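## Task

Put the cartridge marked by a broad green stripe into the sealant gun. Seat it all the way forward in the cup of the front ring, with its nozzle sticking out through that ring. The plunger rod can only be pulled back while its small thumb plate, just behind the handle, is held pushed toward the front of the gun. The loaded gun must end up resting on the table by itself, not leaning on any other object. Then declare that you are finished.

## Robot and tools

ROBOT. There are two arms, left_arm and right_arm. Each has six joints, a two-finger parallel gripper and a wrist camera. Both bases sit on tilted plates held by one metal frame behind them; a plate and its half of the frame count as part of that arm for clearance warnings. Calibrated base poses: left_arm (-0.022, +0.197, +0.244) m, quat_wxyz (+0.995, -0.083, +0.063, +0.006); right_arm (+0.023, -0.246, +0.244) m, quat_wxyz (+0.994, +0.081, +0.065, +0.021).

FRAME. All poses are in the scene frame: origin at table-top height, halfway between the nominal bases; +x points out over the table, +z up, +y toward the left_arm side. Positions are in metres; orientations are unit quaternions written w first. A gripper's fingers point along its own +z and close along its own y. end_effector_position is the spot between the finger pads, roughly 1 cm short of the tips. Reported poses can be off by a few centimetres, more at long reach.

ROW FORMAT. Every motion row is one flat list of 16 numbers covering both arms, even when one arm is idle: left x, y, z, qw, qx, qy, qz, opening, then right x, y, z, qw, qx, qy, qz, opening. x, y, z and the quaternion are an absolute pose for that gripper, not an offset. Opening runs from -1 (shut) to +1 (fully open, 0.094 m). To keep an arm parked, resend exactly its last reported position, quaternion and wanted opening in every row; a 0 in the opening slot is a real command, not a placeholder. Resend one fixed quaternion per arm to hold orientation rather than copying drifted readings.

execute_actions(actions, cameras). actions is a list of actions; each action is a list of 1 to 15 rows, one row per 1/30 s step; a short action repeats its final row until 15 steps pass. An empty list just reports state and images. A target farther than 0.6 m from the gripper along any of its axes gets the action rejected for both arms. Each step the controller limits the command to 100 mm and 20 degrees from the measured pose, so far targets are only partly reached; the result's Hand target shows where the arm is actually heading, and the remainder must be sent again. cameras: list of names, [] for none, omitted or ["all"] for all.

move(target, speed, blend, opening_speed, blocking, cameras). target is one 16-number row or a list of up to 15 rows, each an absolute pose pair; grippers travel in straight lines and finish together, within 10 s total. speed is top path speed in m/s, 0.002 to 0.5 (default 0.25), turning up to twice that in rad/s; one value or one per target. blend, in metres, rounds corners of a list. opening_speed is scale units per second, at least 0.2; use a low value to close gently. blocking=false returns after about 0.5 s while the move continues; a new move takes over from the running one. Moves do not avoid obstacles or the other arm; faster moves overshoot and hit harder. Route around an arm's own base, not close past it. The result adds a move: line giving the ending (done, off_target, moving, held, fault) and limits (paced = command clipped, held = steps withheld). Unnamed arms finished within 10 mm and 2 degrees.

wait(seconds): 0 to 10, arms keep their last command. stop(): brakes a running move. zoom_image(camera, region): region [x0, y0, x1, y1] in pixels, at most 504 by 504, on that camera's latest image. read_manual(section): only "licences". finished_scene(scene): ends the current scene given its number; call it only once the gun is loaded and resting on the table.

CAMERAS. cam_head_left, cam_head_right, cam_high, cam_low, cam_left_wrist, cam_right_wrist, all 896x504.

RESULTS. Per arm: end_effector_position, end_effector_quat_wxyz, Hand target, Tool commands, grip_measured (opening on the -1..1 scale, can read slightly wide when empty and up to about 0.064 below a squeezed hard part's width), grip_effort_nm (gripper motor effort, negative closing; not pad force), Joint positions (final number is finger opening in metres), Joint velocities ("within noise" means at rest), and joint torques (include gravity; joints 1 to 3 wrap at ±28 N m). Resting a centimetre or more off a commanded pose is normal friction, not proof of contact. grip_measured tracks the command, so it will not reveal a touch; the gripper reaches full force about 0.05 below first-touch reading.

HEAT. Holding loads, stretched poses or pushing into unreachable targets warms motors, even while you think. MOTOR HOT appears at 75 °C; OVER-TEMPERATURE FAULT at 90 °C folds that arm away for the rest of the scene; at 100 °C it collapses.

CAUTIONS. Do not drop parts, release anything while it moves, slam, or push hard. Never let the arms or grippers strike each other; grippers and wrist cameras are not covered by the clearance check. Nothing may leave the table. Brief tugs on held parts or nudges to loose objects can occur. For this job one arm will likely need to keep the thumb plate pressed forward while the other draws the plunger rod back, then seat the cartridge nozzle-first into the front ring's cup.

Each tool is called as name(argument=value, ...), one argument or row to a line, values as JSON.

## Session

execute_actions(
  actions=[],
)

zoom_image(
  camera="cam_head_left",
  region=[260, 110, 740, 440],
)

zoom_image(
  camera="cam_high",
  region=[250, 150, 700, 504],
)

Scene clock: 0.00 s.
left_arm: end_effector_position=(+0.1850, +0.2909, +0.1498) grip_measured=+1.000 grip_effort_nm=n/a end_effector_quat_wxyz=(+0.094, -0.620, +0.763, +0.160) | right_arm: end_effector_position=(+0.2159, +0.0250, +0.1026) grip_measured=+1.000 grip_effort_nm=n/a end_effector_quat_wxyz=(+0.257, -0.026, +0.944, +0.204)
Joint positions: left_arm=[0.058 1.708 0.5 -0.256 -0.529 -1.295 0.094] | right_arm=[1.018 2.435 0.49 0.973 0.379 0.814 0.094]
Joint velocities: within noise
Joint torques (N m): no reading
Heat: left arm: 37 °C; right arm: 41 °C.
Hand target: left_arm +0.1885, +0.2926, +0.1525; +0.101, -0.620, +0.761, +0.161 | right_arm +0.2174, +0.0271, +0.1055; +0.261, -0.026, +0.942, +0.207
Tool commands: left_gripper/opening=+1.0 right_gripper/opening=+1.0

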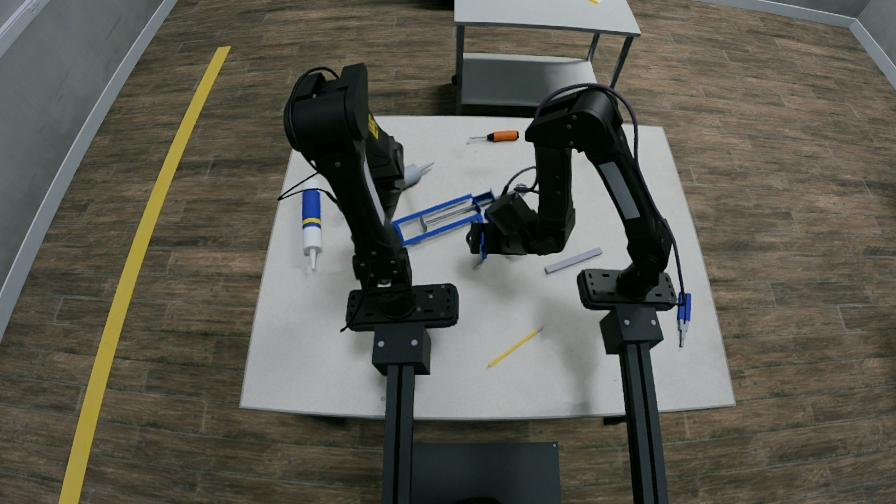

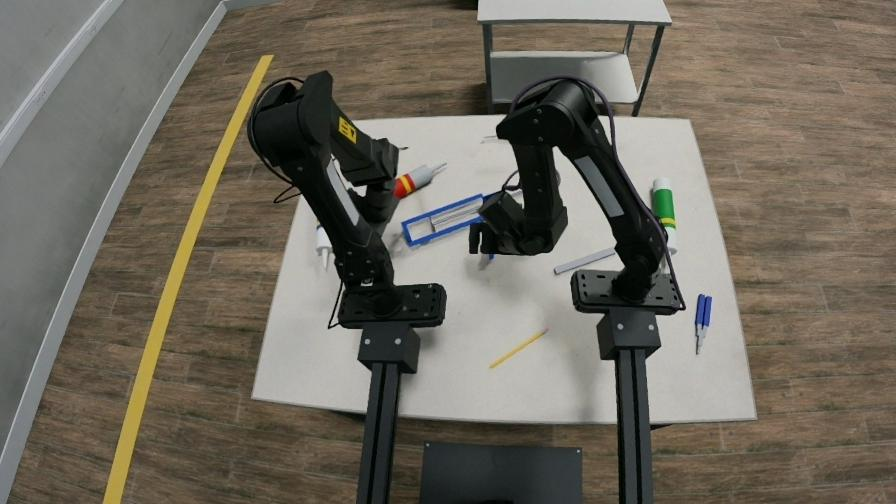

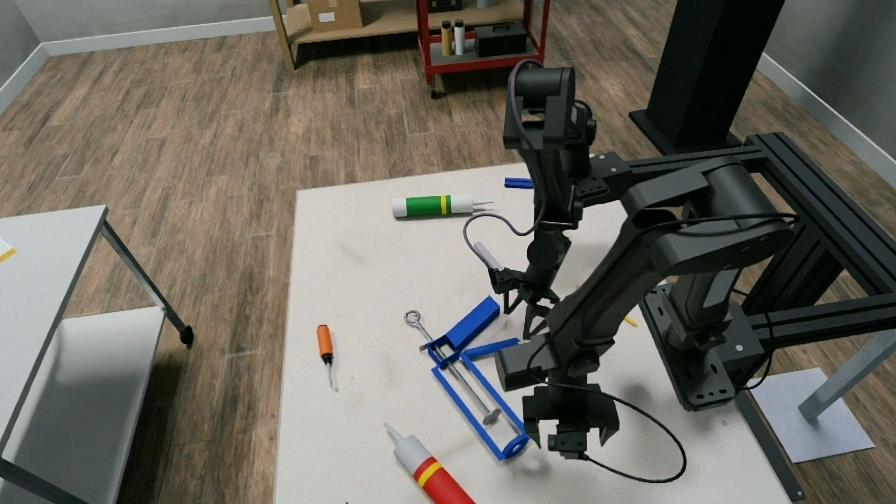

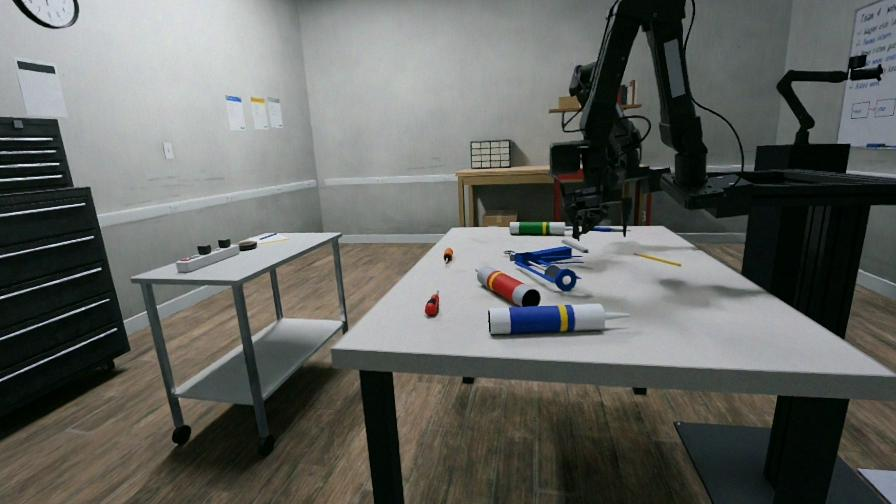

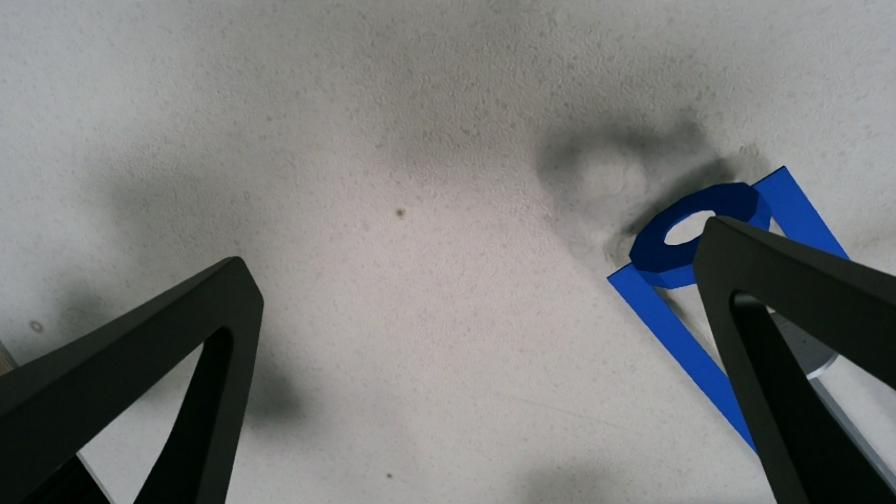

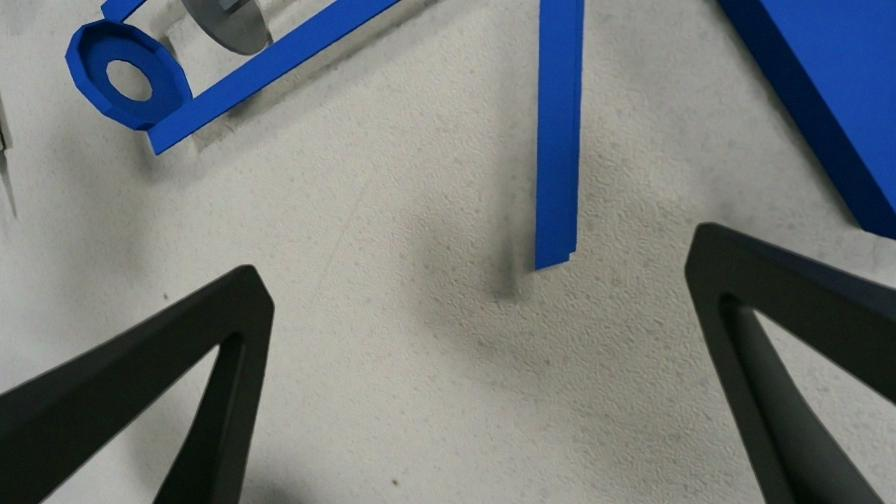

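Scaled by 1.050 from the camera's 896x504 image, which has a finer 1280x720 frame.

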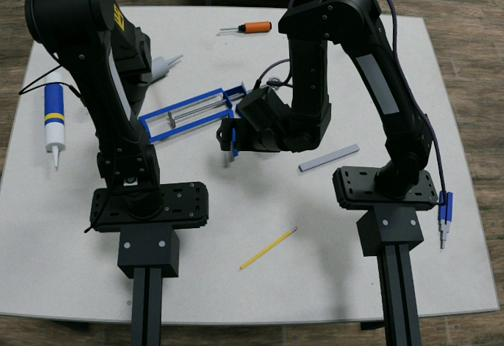

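Scaled by 1.120 from the camera's 896x504 image, which has a finer 1280x720 frame.

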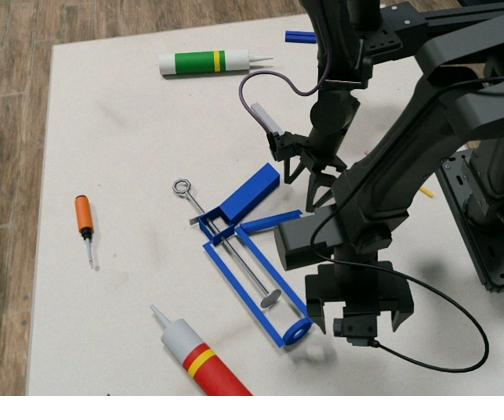

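move(
  target=[0.10,0.36,0.28,0,0.6428,-0.766,0,1,0.16,-0.22,0.26,0,0.5,0.866,0,1],
)

zoom_image(
  camera="cam_high",
  region=[290, 180, 640, 500],
)

zoom_image(
  camera="cam_head_right",
  region=[320, 110, 720, 380],
)

Scene clock: 25.20 s.
left_arm: end_effector_position=(+0.0962, +0.3543, +0.2696) grip_measured=+1.000 grip_effort_nm=0.002 end_effector_quat_wxyz=(-0.015, -0.644, +0.765, -0.001) | right_arm: end_effector_position=(+0.1564, -0.2204, +0.2526) grip_measured=+1.000 grip_effort_nm=0.022 end_effector_quat_wxyz=(-0.001, +0.498, +0.867, -0.007)
Joint positions: left_arm=[0.904 1.074 0.675 -0.992 -0.007 -0.485 0.094] | right_arm=[0.439 1.015 0.47 -0.991 0.209 1.522 0.094]
Joint velocities: within noise
Joint torques (N m): left_arm=[0.76 -3.56 9.1 0.03 0.06 0.15] | right_arm=[-0.39 -2.04 8.28 -0.01 -0.03 -0.05]
Heat: left arm: 38 °C; right arm: 43 °C.
Hand target: left_arm +0.1000, +0.3600, +0.2797; +0.000, -0.643, +0.766, +0.000 | right_arm +0.1601, -0.2200, +0.2597; +0.000, +0.500, +0.866, +0.000
Off the commanded pose: left_arm 0.012 m, 2 deg | right_arm 0.008 m, 1 deg.
move: off_target (left_arm)

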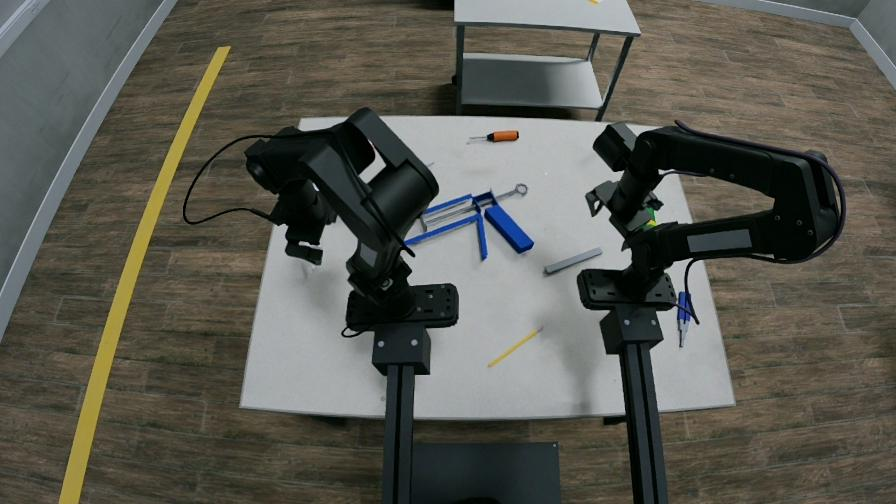

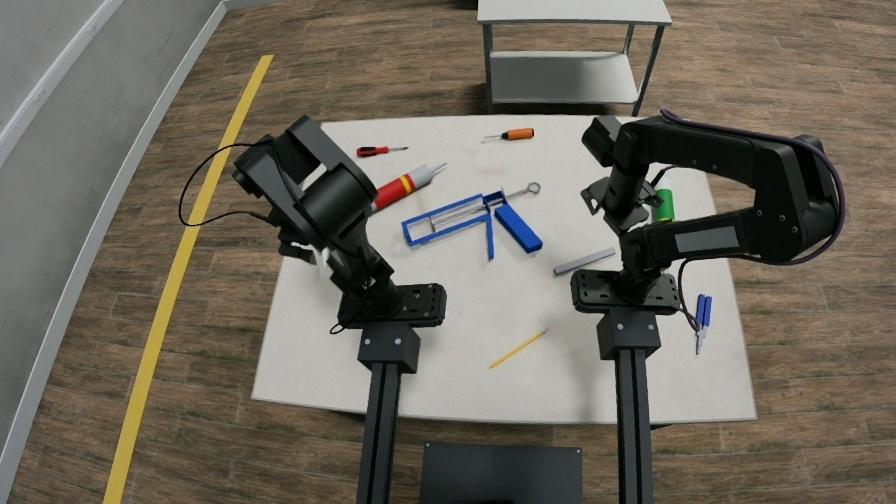

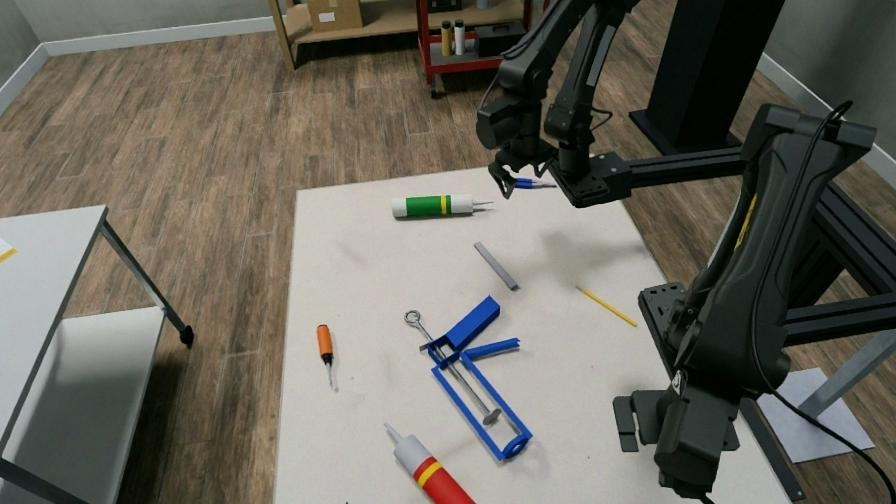

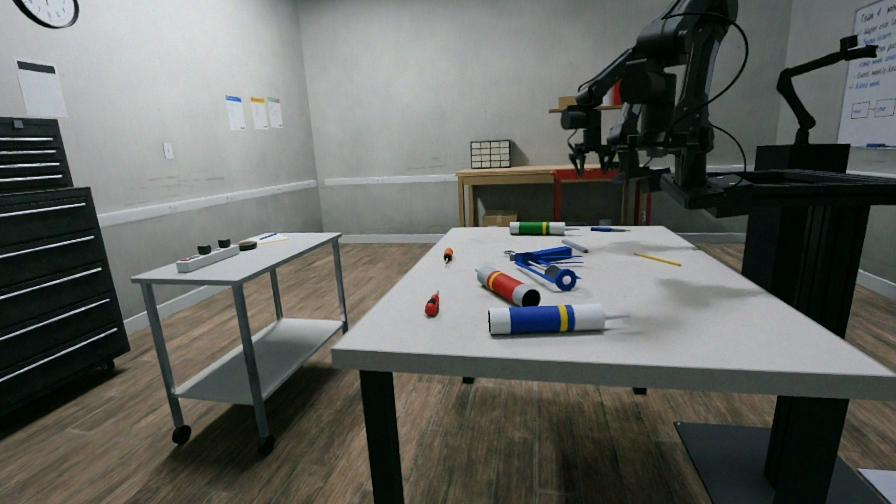

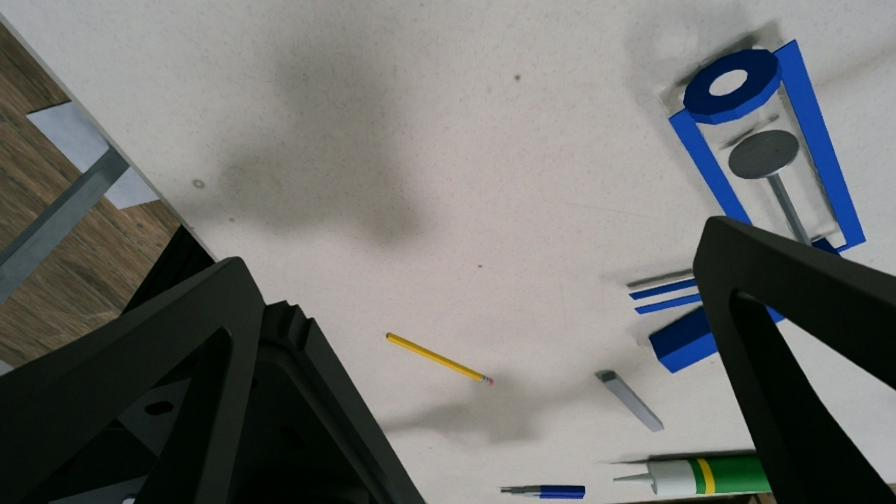

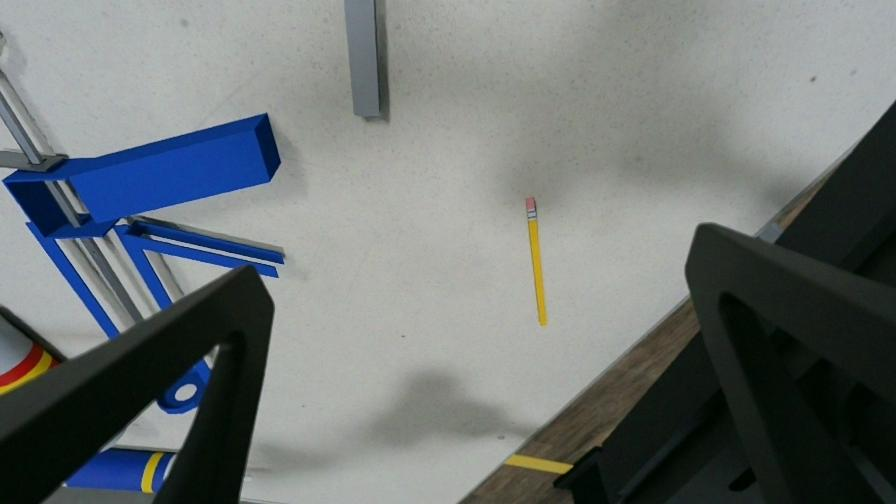

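Scaled by 1.440 from the camera's 896x504 image, which has a finer 1280x720 frame.

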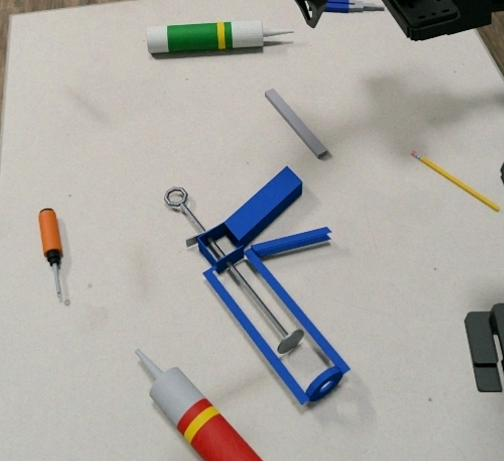

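Scaled by 1.260 from the camera's 896x504 image, which has a finer 1280x720 frame.

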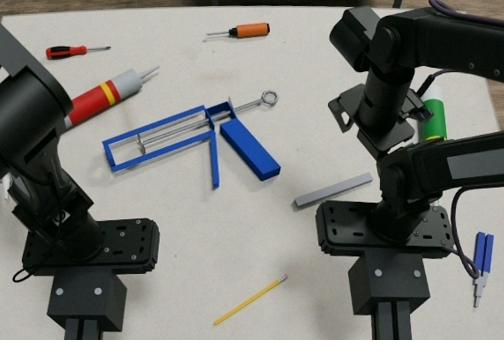

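move(
  target=[0.10,0.36,0.28,0,0.6428,-0.766,0,1,0.40,-0.13,0.28,0,0.5,0.866,0,1],
)

zoom_image(
  camera="cam_head_left",
  region=[320, 110, 720, 380],
)

Scene clock: 50.43 s.
left_arm: end_effector_position=(+0.0960, +0.3540, +0.2696) grip_measured=+1.000 grip_effort_nm=0.007 end_effector_quat_wxyz=(-0.015, -0.644, +0.765, -0.001) | right_arm: end_effector_position=(+0.3982, -0.1284, +0.2798) grip_measured=+1.000 grip_effort_nm=0.017 end_effector_quat_wxyz=(+0.007, +0.500, +0.866, +0.004)
Joint positions: left_arm=[0.904 1.074 0.675 -0.994 -0.006 -0.484 0.094] | right_arm=[0.377 1.971 1.528 -1.055 0.206 1.458 0.094]
Joint velocities: left_arm=[0.012 -0.002 -0.007 -0.007 0.066 -0.154 0] | right_arm=[within noise]
Joint torques (N m): left_arm=[0.64 -3.7 8.96 0.05 0.03 0.15] | right_arm=[1.37 -8.29 8.46 0.03 -0.05 -0.04]
Heat: left arm: 37 °C; right arm: 41 °C.
Hand target: left_arm +0.0999, +0.3600, +0.2797; +0.000, -0.643, +0.766, +0.000 | right_arm +0.3999, -0.1300, +0.2800; +0.000, +0.500, +0.866, +0.000
Off the commanded pose: left_arm 0.013 m, 2 deg | right_arm 0.002 m, 1 deg.
move: off_target (left_arm)

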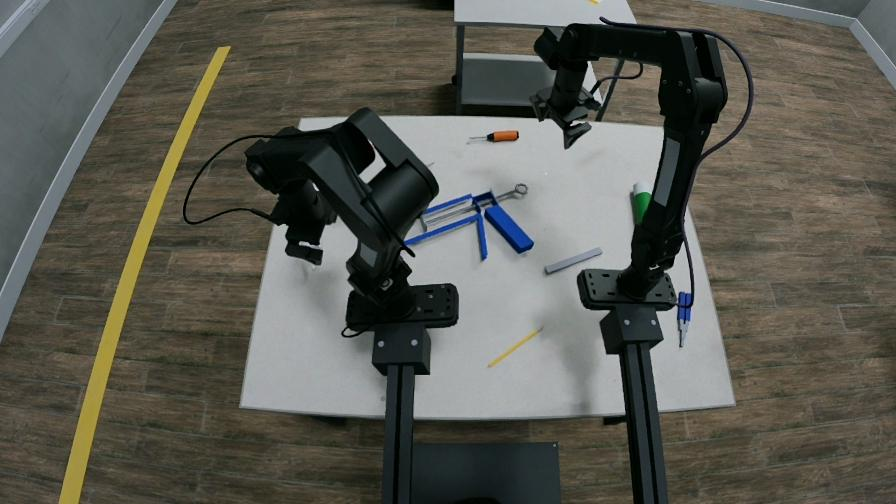

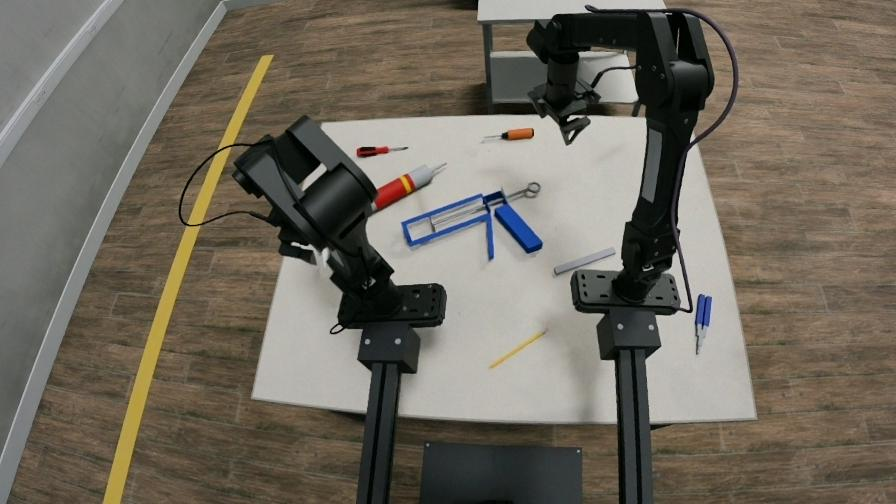

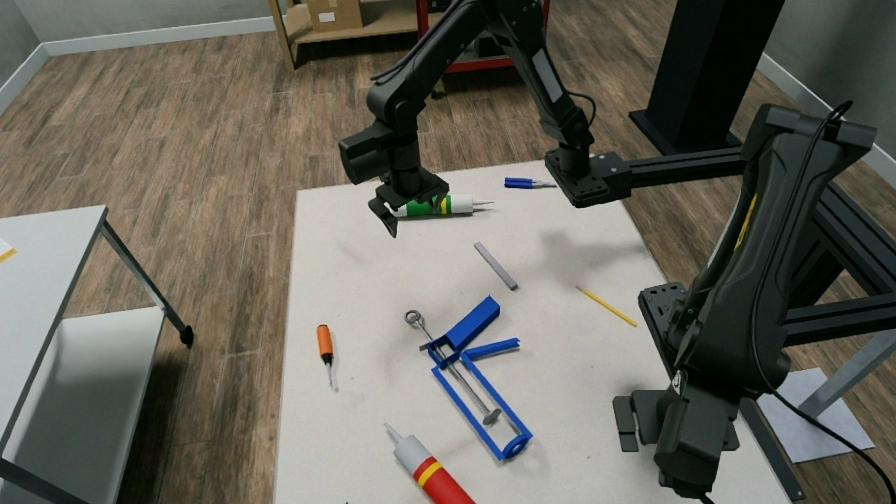

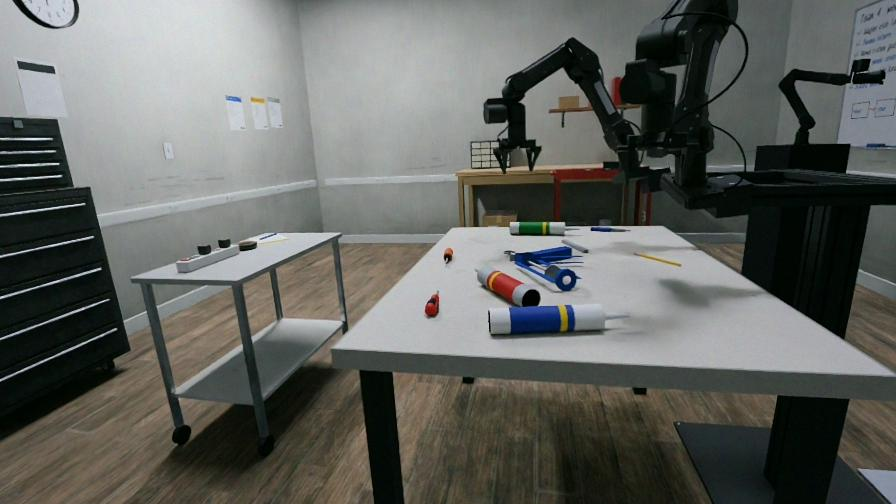

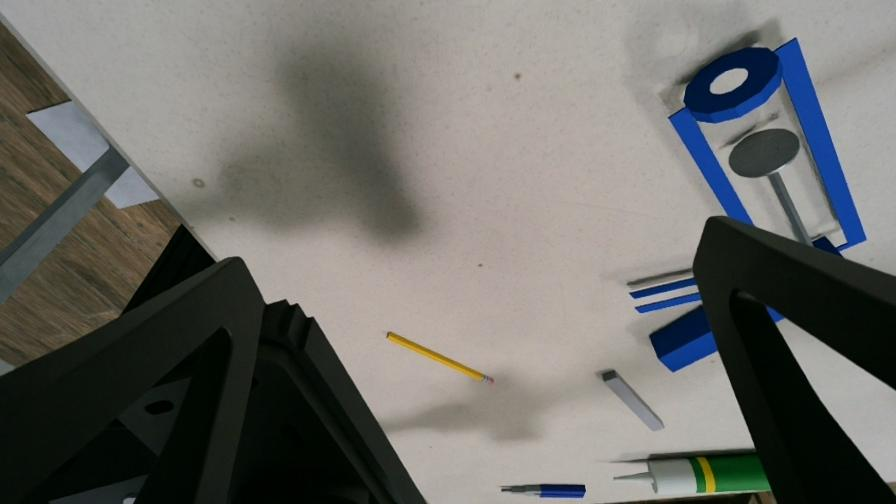

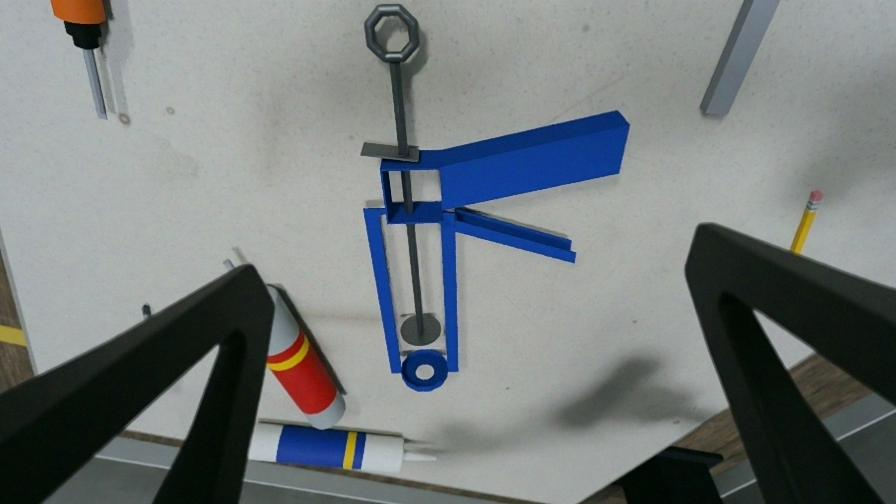

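Scaled by 1.260 from the camera's 896x504 image, which has a finer 1280x720 frame.

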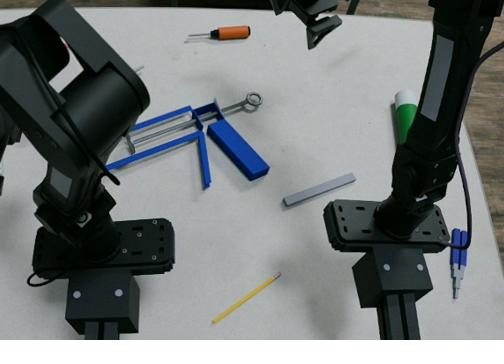

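zoom_image(
  camera="cam_right_wrist",
  region=[330, 120, 480, 240],
)

zoom_image(
  camera="cam_high",
  region=[395, 295, 545, 395],
)

zoom_image(
  camera="cam_low",
  region=[490, 220, 610, 310],
)

zoom_image(
  camera="cam_head_left",
  region=[450, 170, 550, 270],
)

Scaled by 3.360 from the camera's 896x504 image, which has a finer 1280x720 frame.

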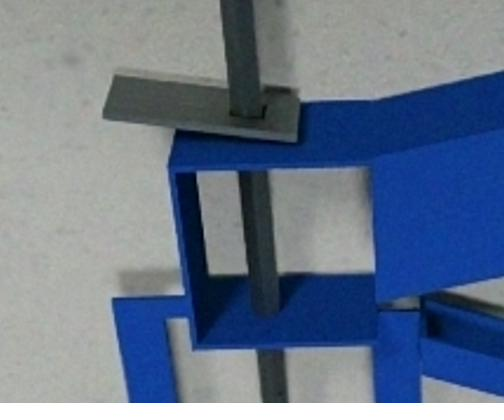

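Scaled by 3.360 from the camera's 896x504 image, which has a finer 1280x720 frame.

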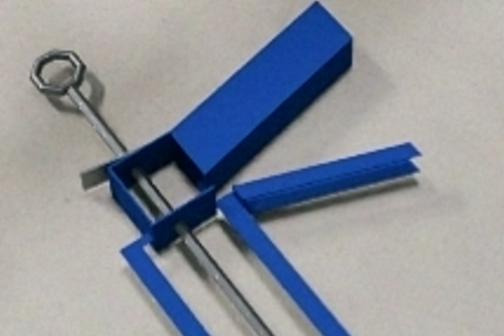

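Scaled by 4.200 from the camera's 896x504 image, which has a finer 1280x720 frame.

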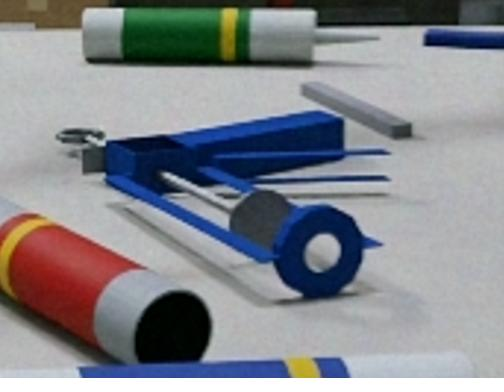

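Scaled by 5.040 from the camera's 896x504 image, which has a finer 1280x720 frame.

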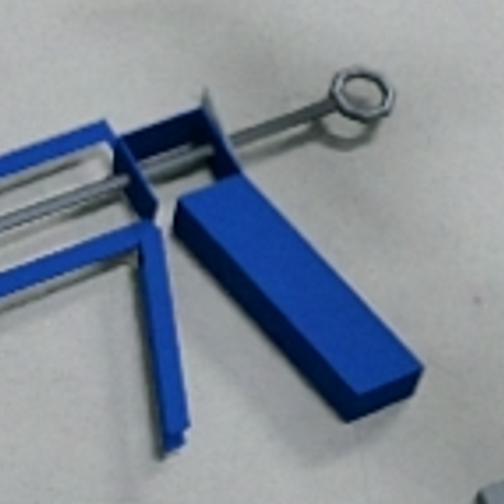

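move(
  target=[0.10,0.36,0.28,0,0.6428,-0.766,0,1,0.33,-0.28,0.22,0,0,1,0,1],
  cameras=["cam_right_wrist","cam_high","cam_head_right"],
)

Scene clock: 99.80 s.
left_arm: end_effector_position=(+0.0960, +0.3539, +0.2696) grip_measured=+1.000 grip_effort_nm=0.002 end_effector_quat_wxyz=(-0.015, -0.644, +0.765, -0.001) | right_arm: end_effector_position=(+0.3235, -0.2782, +0.2135) grip_measured=+1.000 grip_effort_nm=0.017 end_effector_quat_wxyz=(-0.022, -0.005, +1.000, -0.005)
Joint positions: left_arm=[0.904 1.074 0.675 -0.994 -0.006 -0.484 0.094] | right_arm=[-0.058 1.712 0.979 -0.744 0.168 -0.029 0.094]
Joint velocities: within noise
Joint torques (N m): left_arm=[0.7 -3.6 8.99 0.04 0.03 0.13] | right_arm=[0.43 -9.99 4.62 0.38 -0.11 -0.07]
Heat: left arm: 36 °C; right arm: 43 °C.
Hand target: left_arm +0.1000, +0.3600, +0.2797; +0.000, -0.643, +0.766, +0.000 | right_arm +0.3300, -0.2800, +0.2201; +0.000, +0.000, +1.000, +0.000
Off the commanded pose: left_arm 0.013 m, 2 deg | right_arm 0.009 m, 3 deg.
move: off_target (left_arm, right_arm)
Images, in order (width x height): cam_head_right 896x504, cam_high 896x504, cam_right_wrist 896x504.

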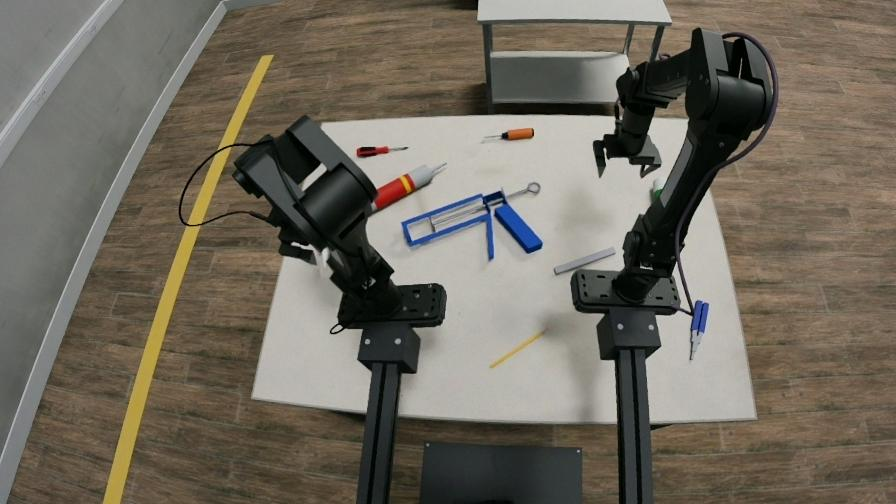

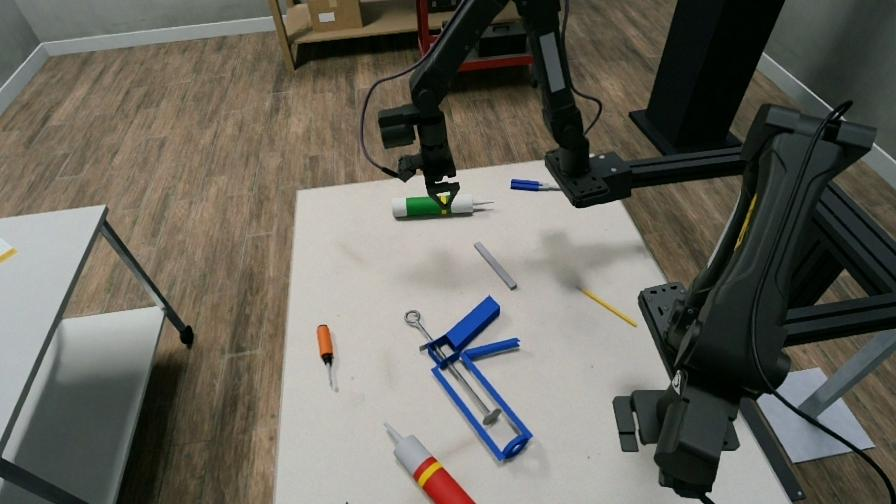

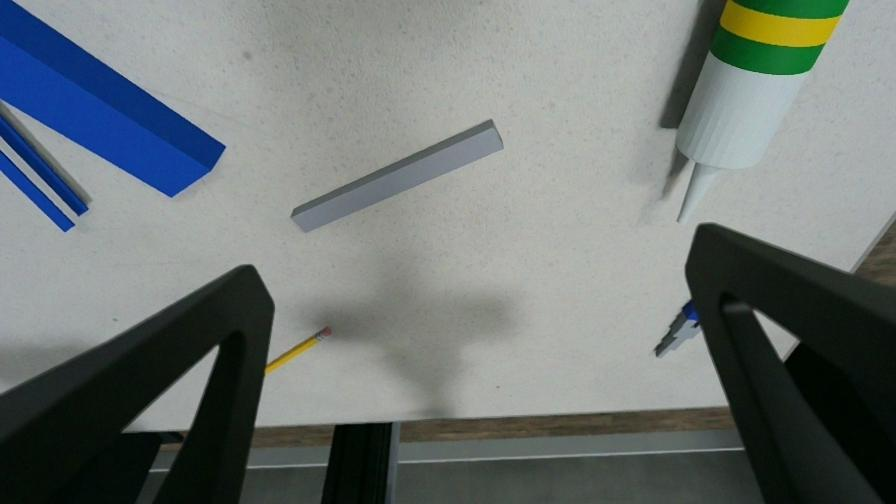

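move(
  target=[0.10,0.36,0.28,0,0.6428,-0.766,0,1,0.335,-0.44,0.16,0,0.0436,0.99905,0,1],
  cameras=["cam_right_wrist","cam_high","cam_head_right"],
)

Scene clock: 110.70 s.
left_arm: end_effector_position=(+0.0959, +0.3538, +0.2696) grip_measured=+1.000 grip_effort_nm=0.007 end_effector_quat_wxyz=(-0.016, -0.644, +0.765, -0.001) | right_arm: end_effector_position=(+0.3250, -0.4372, +0.1608) grip_measured=+1.000 grip_effort_nm=0.017 end_effector_quat_wxyz=(-0.013, +0.046, +0.999, -0.001)
Joint positions: left_arm=[0.904 1.074 0.675 -0.994 -0.006 -0.484 0.094] | right_arm=[-0.578 1.917 1.12 -0.598 0.082 -0.448 0.094]
Joint velocities: within noise
Joint torques (N m): left_arm=[0.72 -3.51 8.9 0.07 0.05 0.15] | right_arm=[0.7 -8.02 6.78 0.33 -0.07 -0.04]
Heat: left arm: 36 °C; right arm: 43 °C.
Hand target: left_arm +0.0999, +0.3600, +0.2797; +0.000, -0.643, +0.766, +0.000 | right_arm +0.3348, -0.4399, +0.1602; +0.000, +0.044, +0.999, +0.000
Off the commanded pose: left_arm 0.013 m, 2 deg | right_arm 0.010 m, 1 deg.
move: off_target (left_arm)
Images, in order (width x height): cam_head_right 896x504, cam_high 896x504, cam_right_wrist 896x504.

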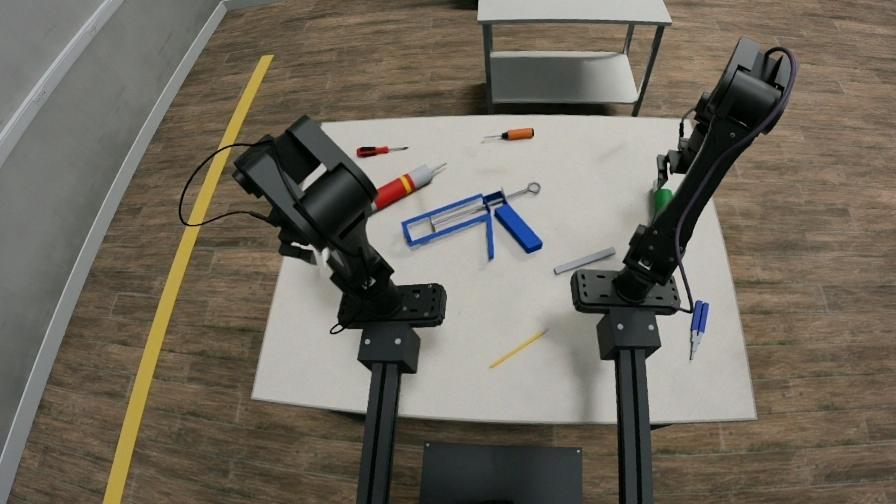

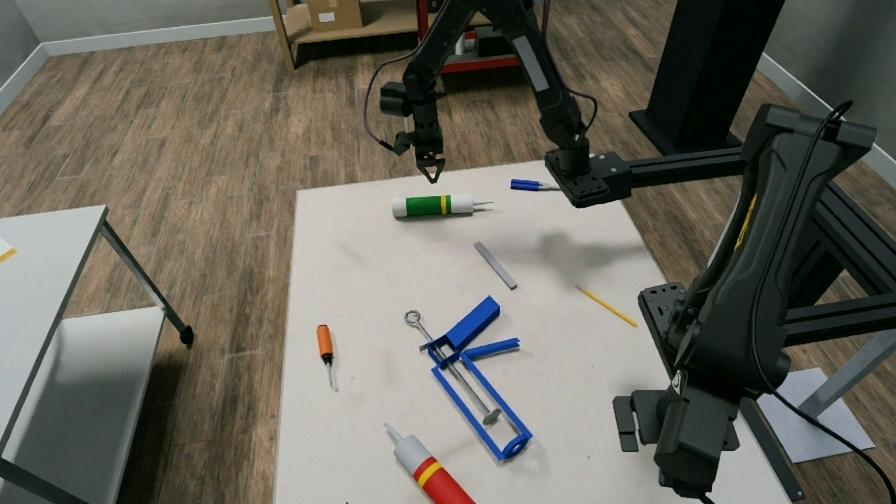

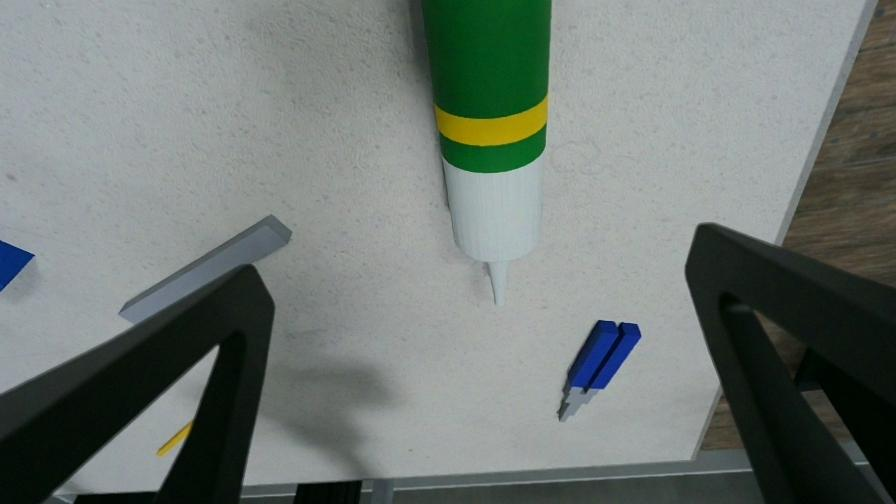

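move(
  target=[
    [0.10,0.36,0.28,0,0.6428,-0.766,0,1,0.31,-0.45,0.10,0,0.0471,0.9989,0,0.5],
    [0.10,0.36,0.28,0,0.6428,-0.766,0,1,0.31,-0.45,0.06,0,0.0471,0.9989,0,0.5],
  ],
  speed=0.15,
  cameras=["cam_right_wrist","cam_high"],
)

zoom_image(
  camera="cam_high",
  region=[370, 160, 510, 240],
)

Scene clock: 121.53 s.
left_arm: end_effector_position=(+0.0959, +0.3537, +0.2696) grip_measured=+1.000 grip_effort_nm=0.007 end_effector_quat_wxyz=(-0.016, -0.644, +0.765, -0.001) | right_arm: end_effector_position=(+0.3037, -0.4435, +0.0618) grip_measured=+0.503 grip_effort_nm=-0.129 end_effector_quat_wxyz=(-0.013, +0.044, +0.999, +0.001)
Joint positions: left_arm=[0.904 1.074 0.675 -0.995 -0.006 -0.484 0.094] | right_arm=[-0.647 2.191 1.046 -0.249 0.066 -0.521 0.071]
Joint velocities: within noise
Joint torques (N m): left_arm=[0.81 -3.54 9.01 0.04 0.05 0.18] | right_arm=[-0.54 -8.84 4.44 0.4 -0.11 -0.05]
Heat: left arm: 35 °C; right arm: 44 °C.
Hand target: left_arm +0.0999, +0.3599, +0.2797; +0.000, -0.643, +0.766, +0.000 | right_arm +0.3099, -0.4500, +0.0602; +0.000, +0.047, +0.999, +0.000
Off the commanded pose: left_arm 0.013 m, 2 deg | right_arm 0.009 m, 2 deg.
move: off_target (left_arm)
Images, in order (width x height): cam_high 896x504, cam_right_wrist 896x504.

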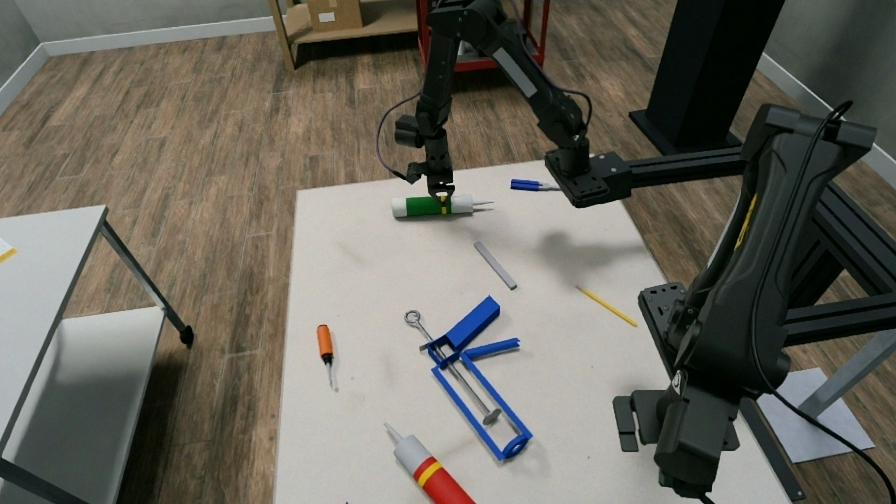

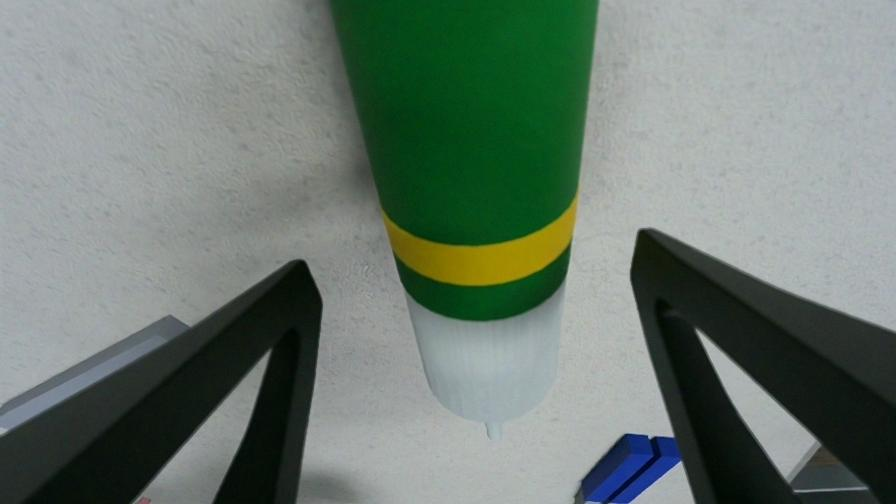

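Scaled by 3.600 from the camera's 896x504 image, which has a finer 1280x720 frame.

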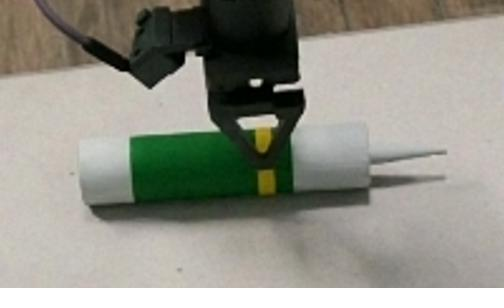

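move(
  target=[
    [0.10,0.36,0.28,0,0.6428,-0.766,0,1,0.336,-0.4525,0.065,0,0.0471,0.9989,0,0.5],
    [0.10,0.36,0.28,0,0.6428,-0.766,0,1,0.335,-0.4525,0.028,0,0.0471,0.9989,0,0.5],
  ],
  speed=0.1,
  cameras=["cam_right_wrist"],
)

move(
  target=[0.10,0.36,0.28,0,0.6428,-0.766,0,1,0.335,-0.4525,0.028,0,0.0471,0.9989,0,-0.15],
  opening_speed=0.3,
  cameras=["cam_right_wrist","cam_high"],
)

Scene clock: 127.53 s.
left_arm: end_effector_position=(+0.0959, +0.3537, +0.2696) grip_measured=+1.000 grip_effort_nm=0.002 end_effector_quat_wxyz=(-0.016, -0.644, +0.765, -0.001) | right_arm: end_effector_position=(+0.3268, -0.4506, +0.0304) grip_measured=+0.503 grip_effort_nm=-0.125 end_effector_quat_wxyz=(-0.012, +0.046, +0.999, +0.002)
Joint positions: left_arm=[0.904 1.074 0.675 -0.995 -0.006 -0.484 0.094] | right_arm=[-0.633 2.34 1.187 -0.239 0.066 -0.502 0.071]
Joint velocities: within noise
Joint torques (N m): left_arm=[0.73 -3.58 8.98 0.07 0.04 0.15] | right_arm=[0.95 -9.36 4.36 0.39 -0.06 0.03]
Heat: left arm: 35 °C; right arm: 45 °C.
Hand target: left_arm +0.0999, +0.3599, +0.2797; +0.000, -0.643, +0.766, +0.000 | right_arm +0.3349, -0.4525, +0.0283; +0.000, +0.047, +0.999, +0.000
Off the commanded pose: left_arm 0.013 m, 2 deg | right_arm 0.009 m, 1 deg.
move: off_target (left_arm)
Images, in order (width x height): cam_right_wrist 896x504.

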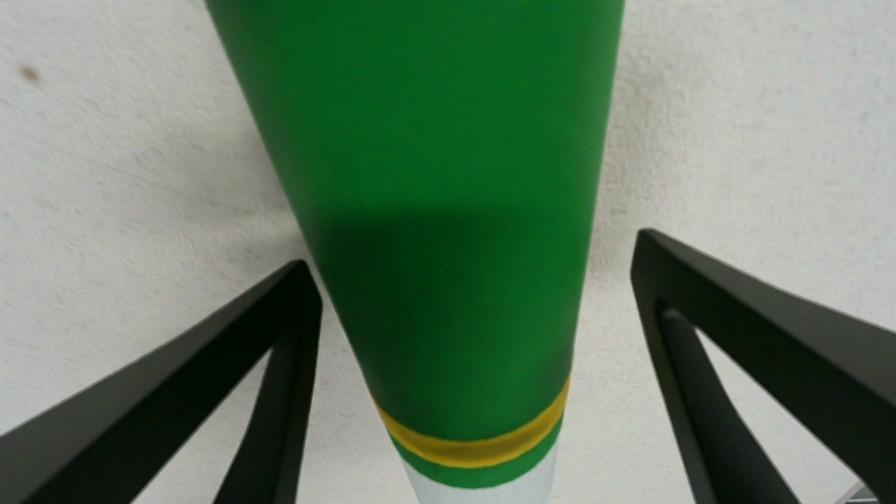

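Scene clock: 129.90 s.
left_arm: end_effector_position=(+0.0959, +0.3537, +0.2696) grip_measured=+1.000 grip_effort_nm=-0.002 end_effector_quat_wxyz=(-0.016, -0.644, +0.765, -0.001) | right_arm: end_effector_position=(+0.3270, -0.4507, +0.0304) grip_measured=+0.020 grip_effort_nm=-1.009 end_effector_quat_wxyz=(-0.011, +0.046, +0.999, +0.002)
Joint positions: left_arm=[0.904 1.074 0.675 -0.995 -0.006 -0.484 0.094] | right_arm=[-0.633 2.34 1.187 -0.238 0.066 -0.502 0.048]
Joint velocities: within noise
Joint torques (N m): left_arm=[0.61 -3.54 9.03 0.06 0.02 0.15] | right_arm=[0.94 -9.48 4.41 0.39 -0.05 0.04]
Heat: left arm: 35 °C; right arm: 45 °C.
Hand target: left_arm +0.0999, +0.3600, +0.2797; +0.000, -0.643, +0.766, +0.000 | right_arm +0.3349, -0.4526, +0.0283; +0.000, +0.047, +0.999, +0.000
Off the commanded pose: left_arm 0.013 m, 2 deg | right_arm 0.009 m, 1 deg.
move: off_target (left_arm)
Images, in order (width x height): cam_high 896x504, cam_right_wrist 896x504.

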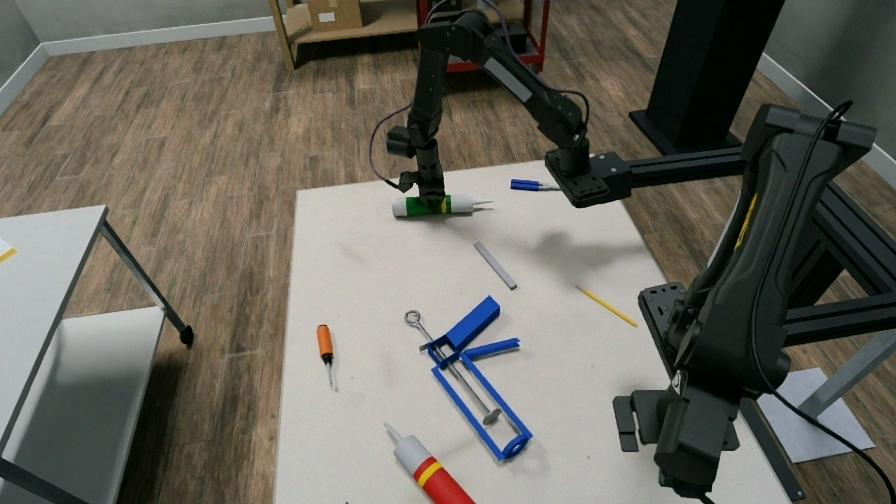

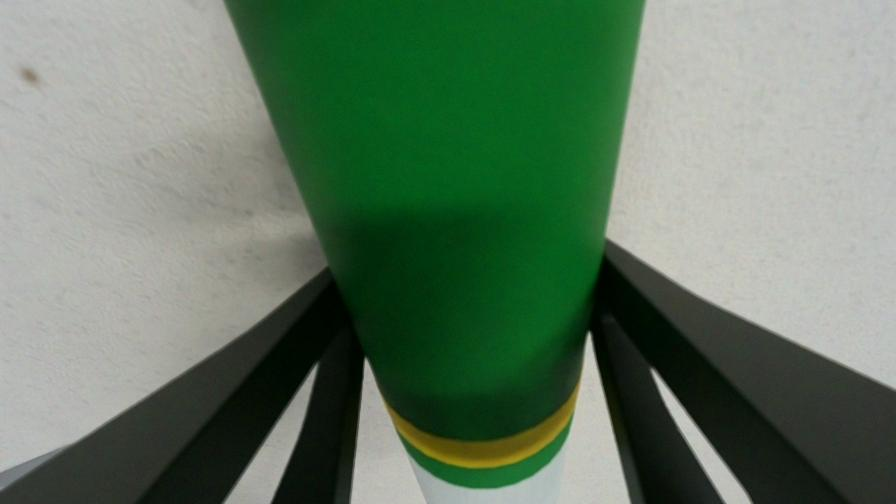

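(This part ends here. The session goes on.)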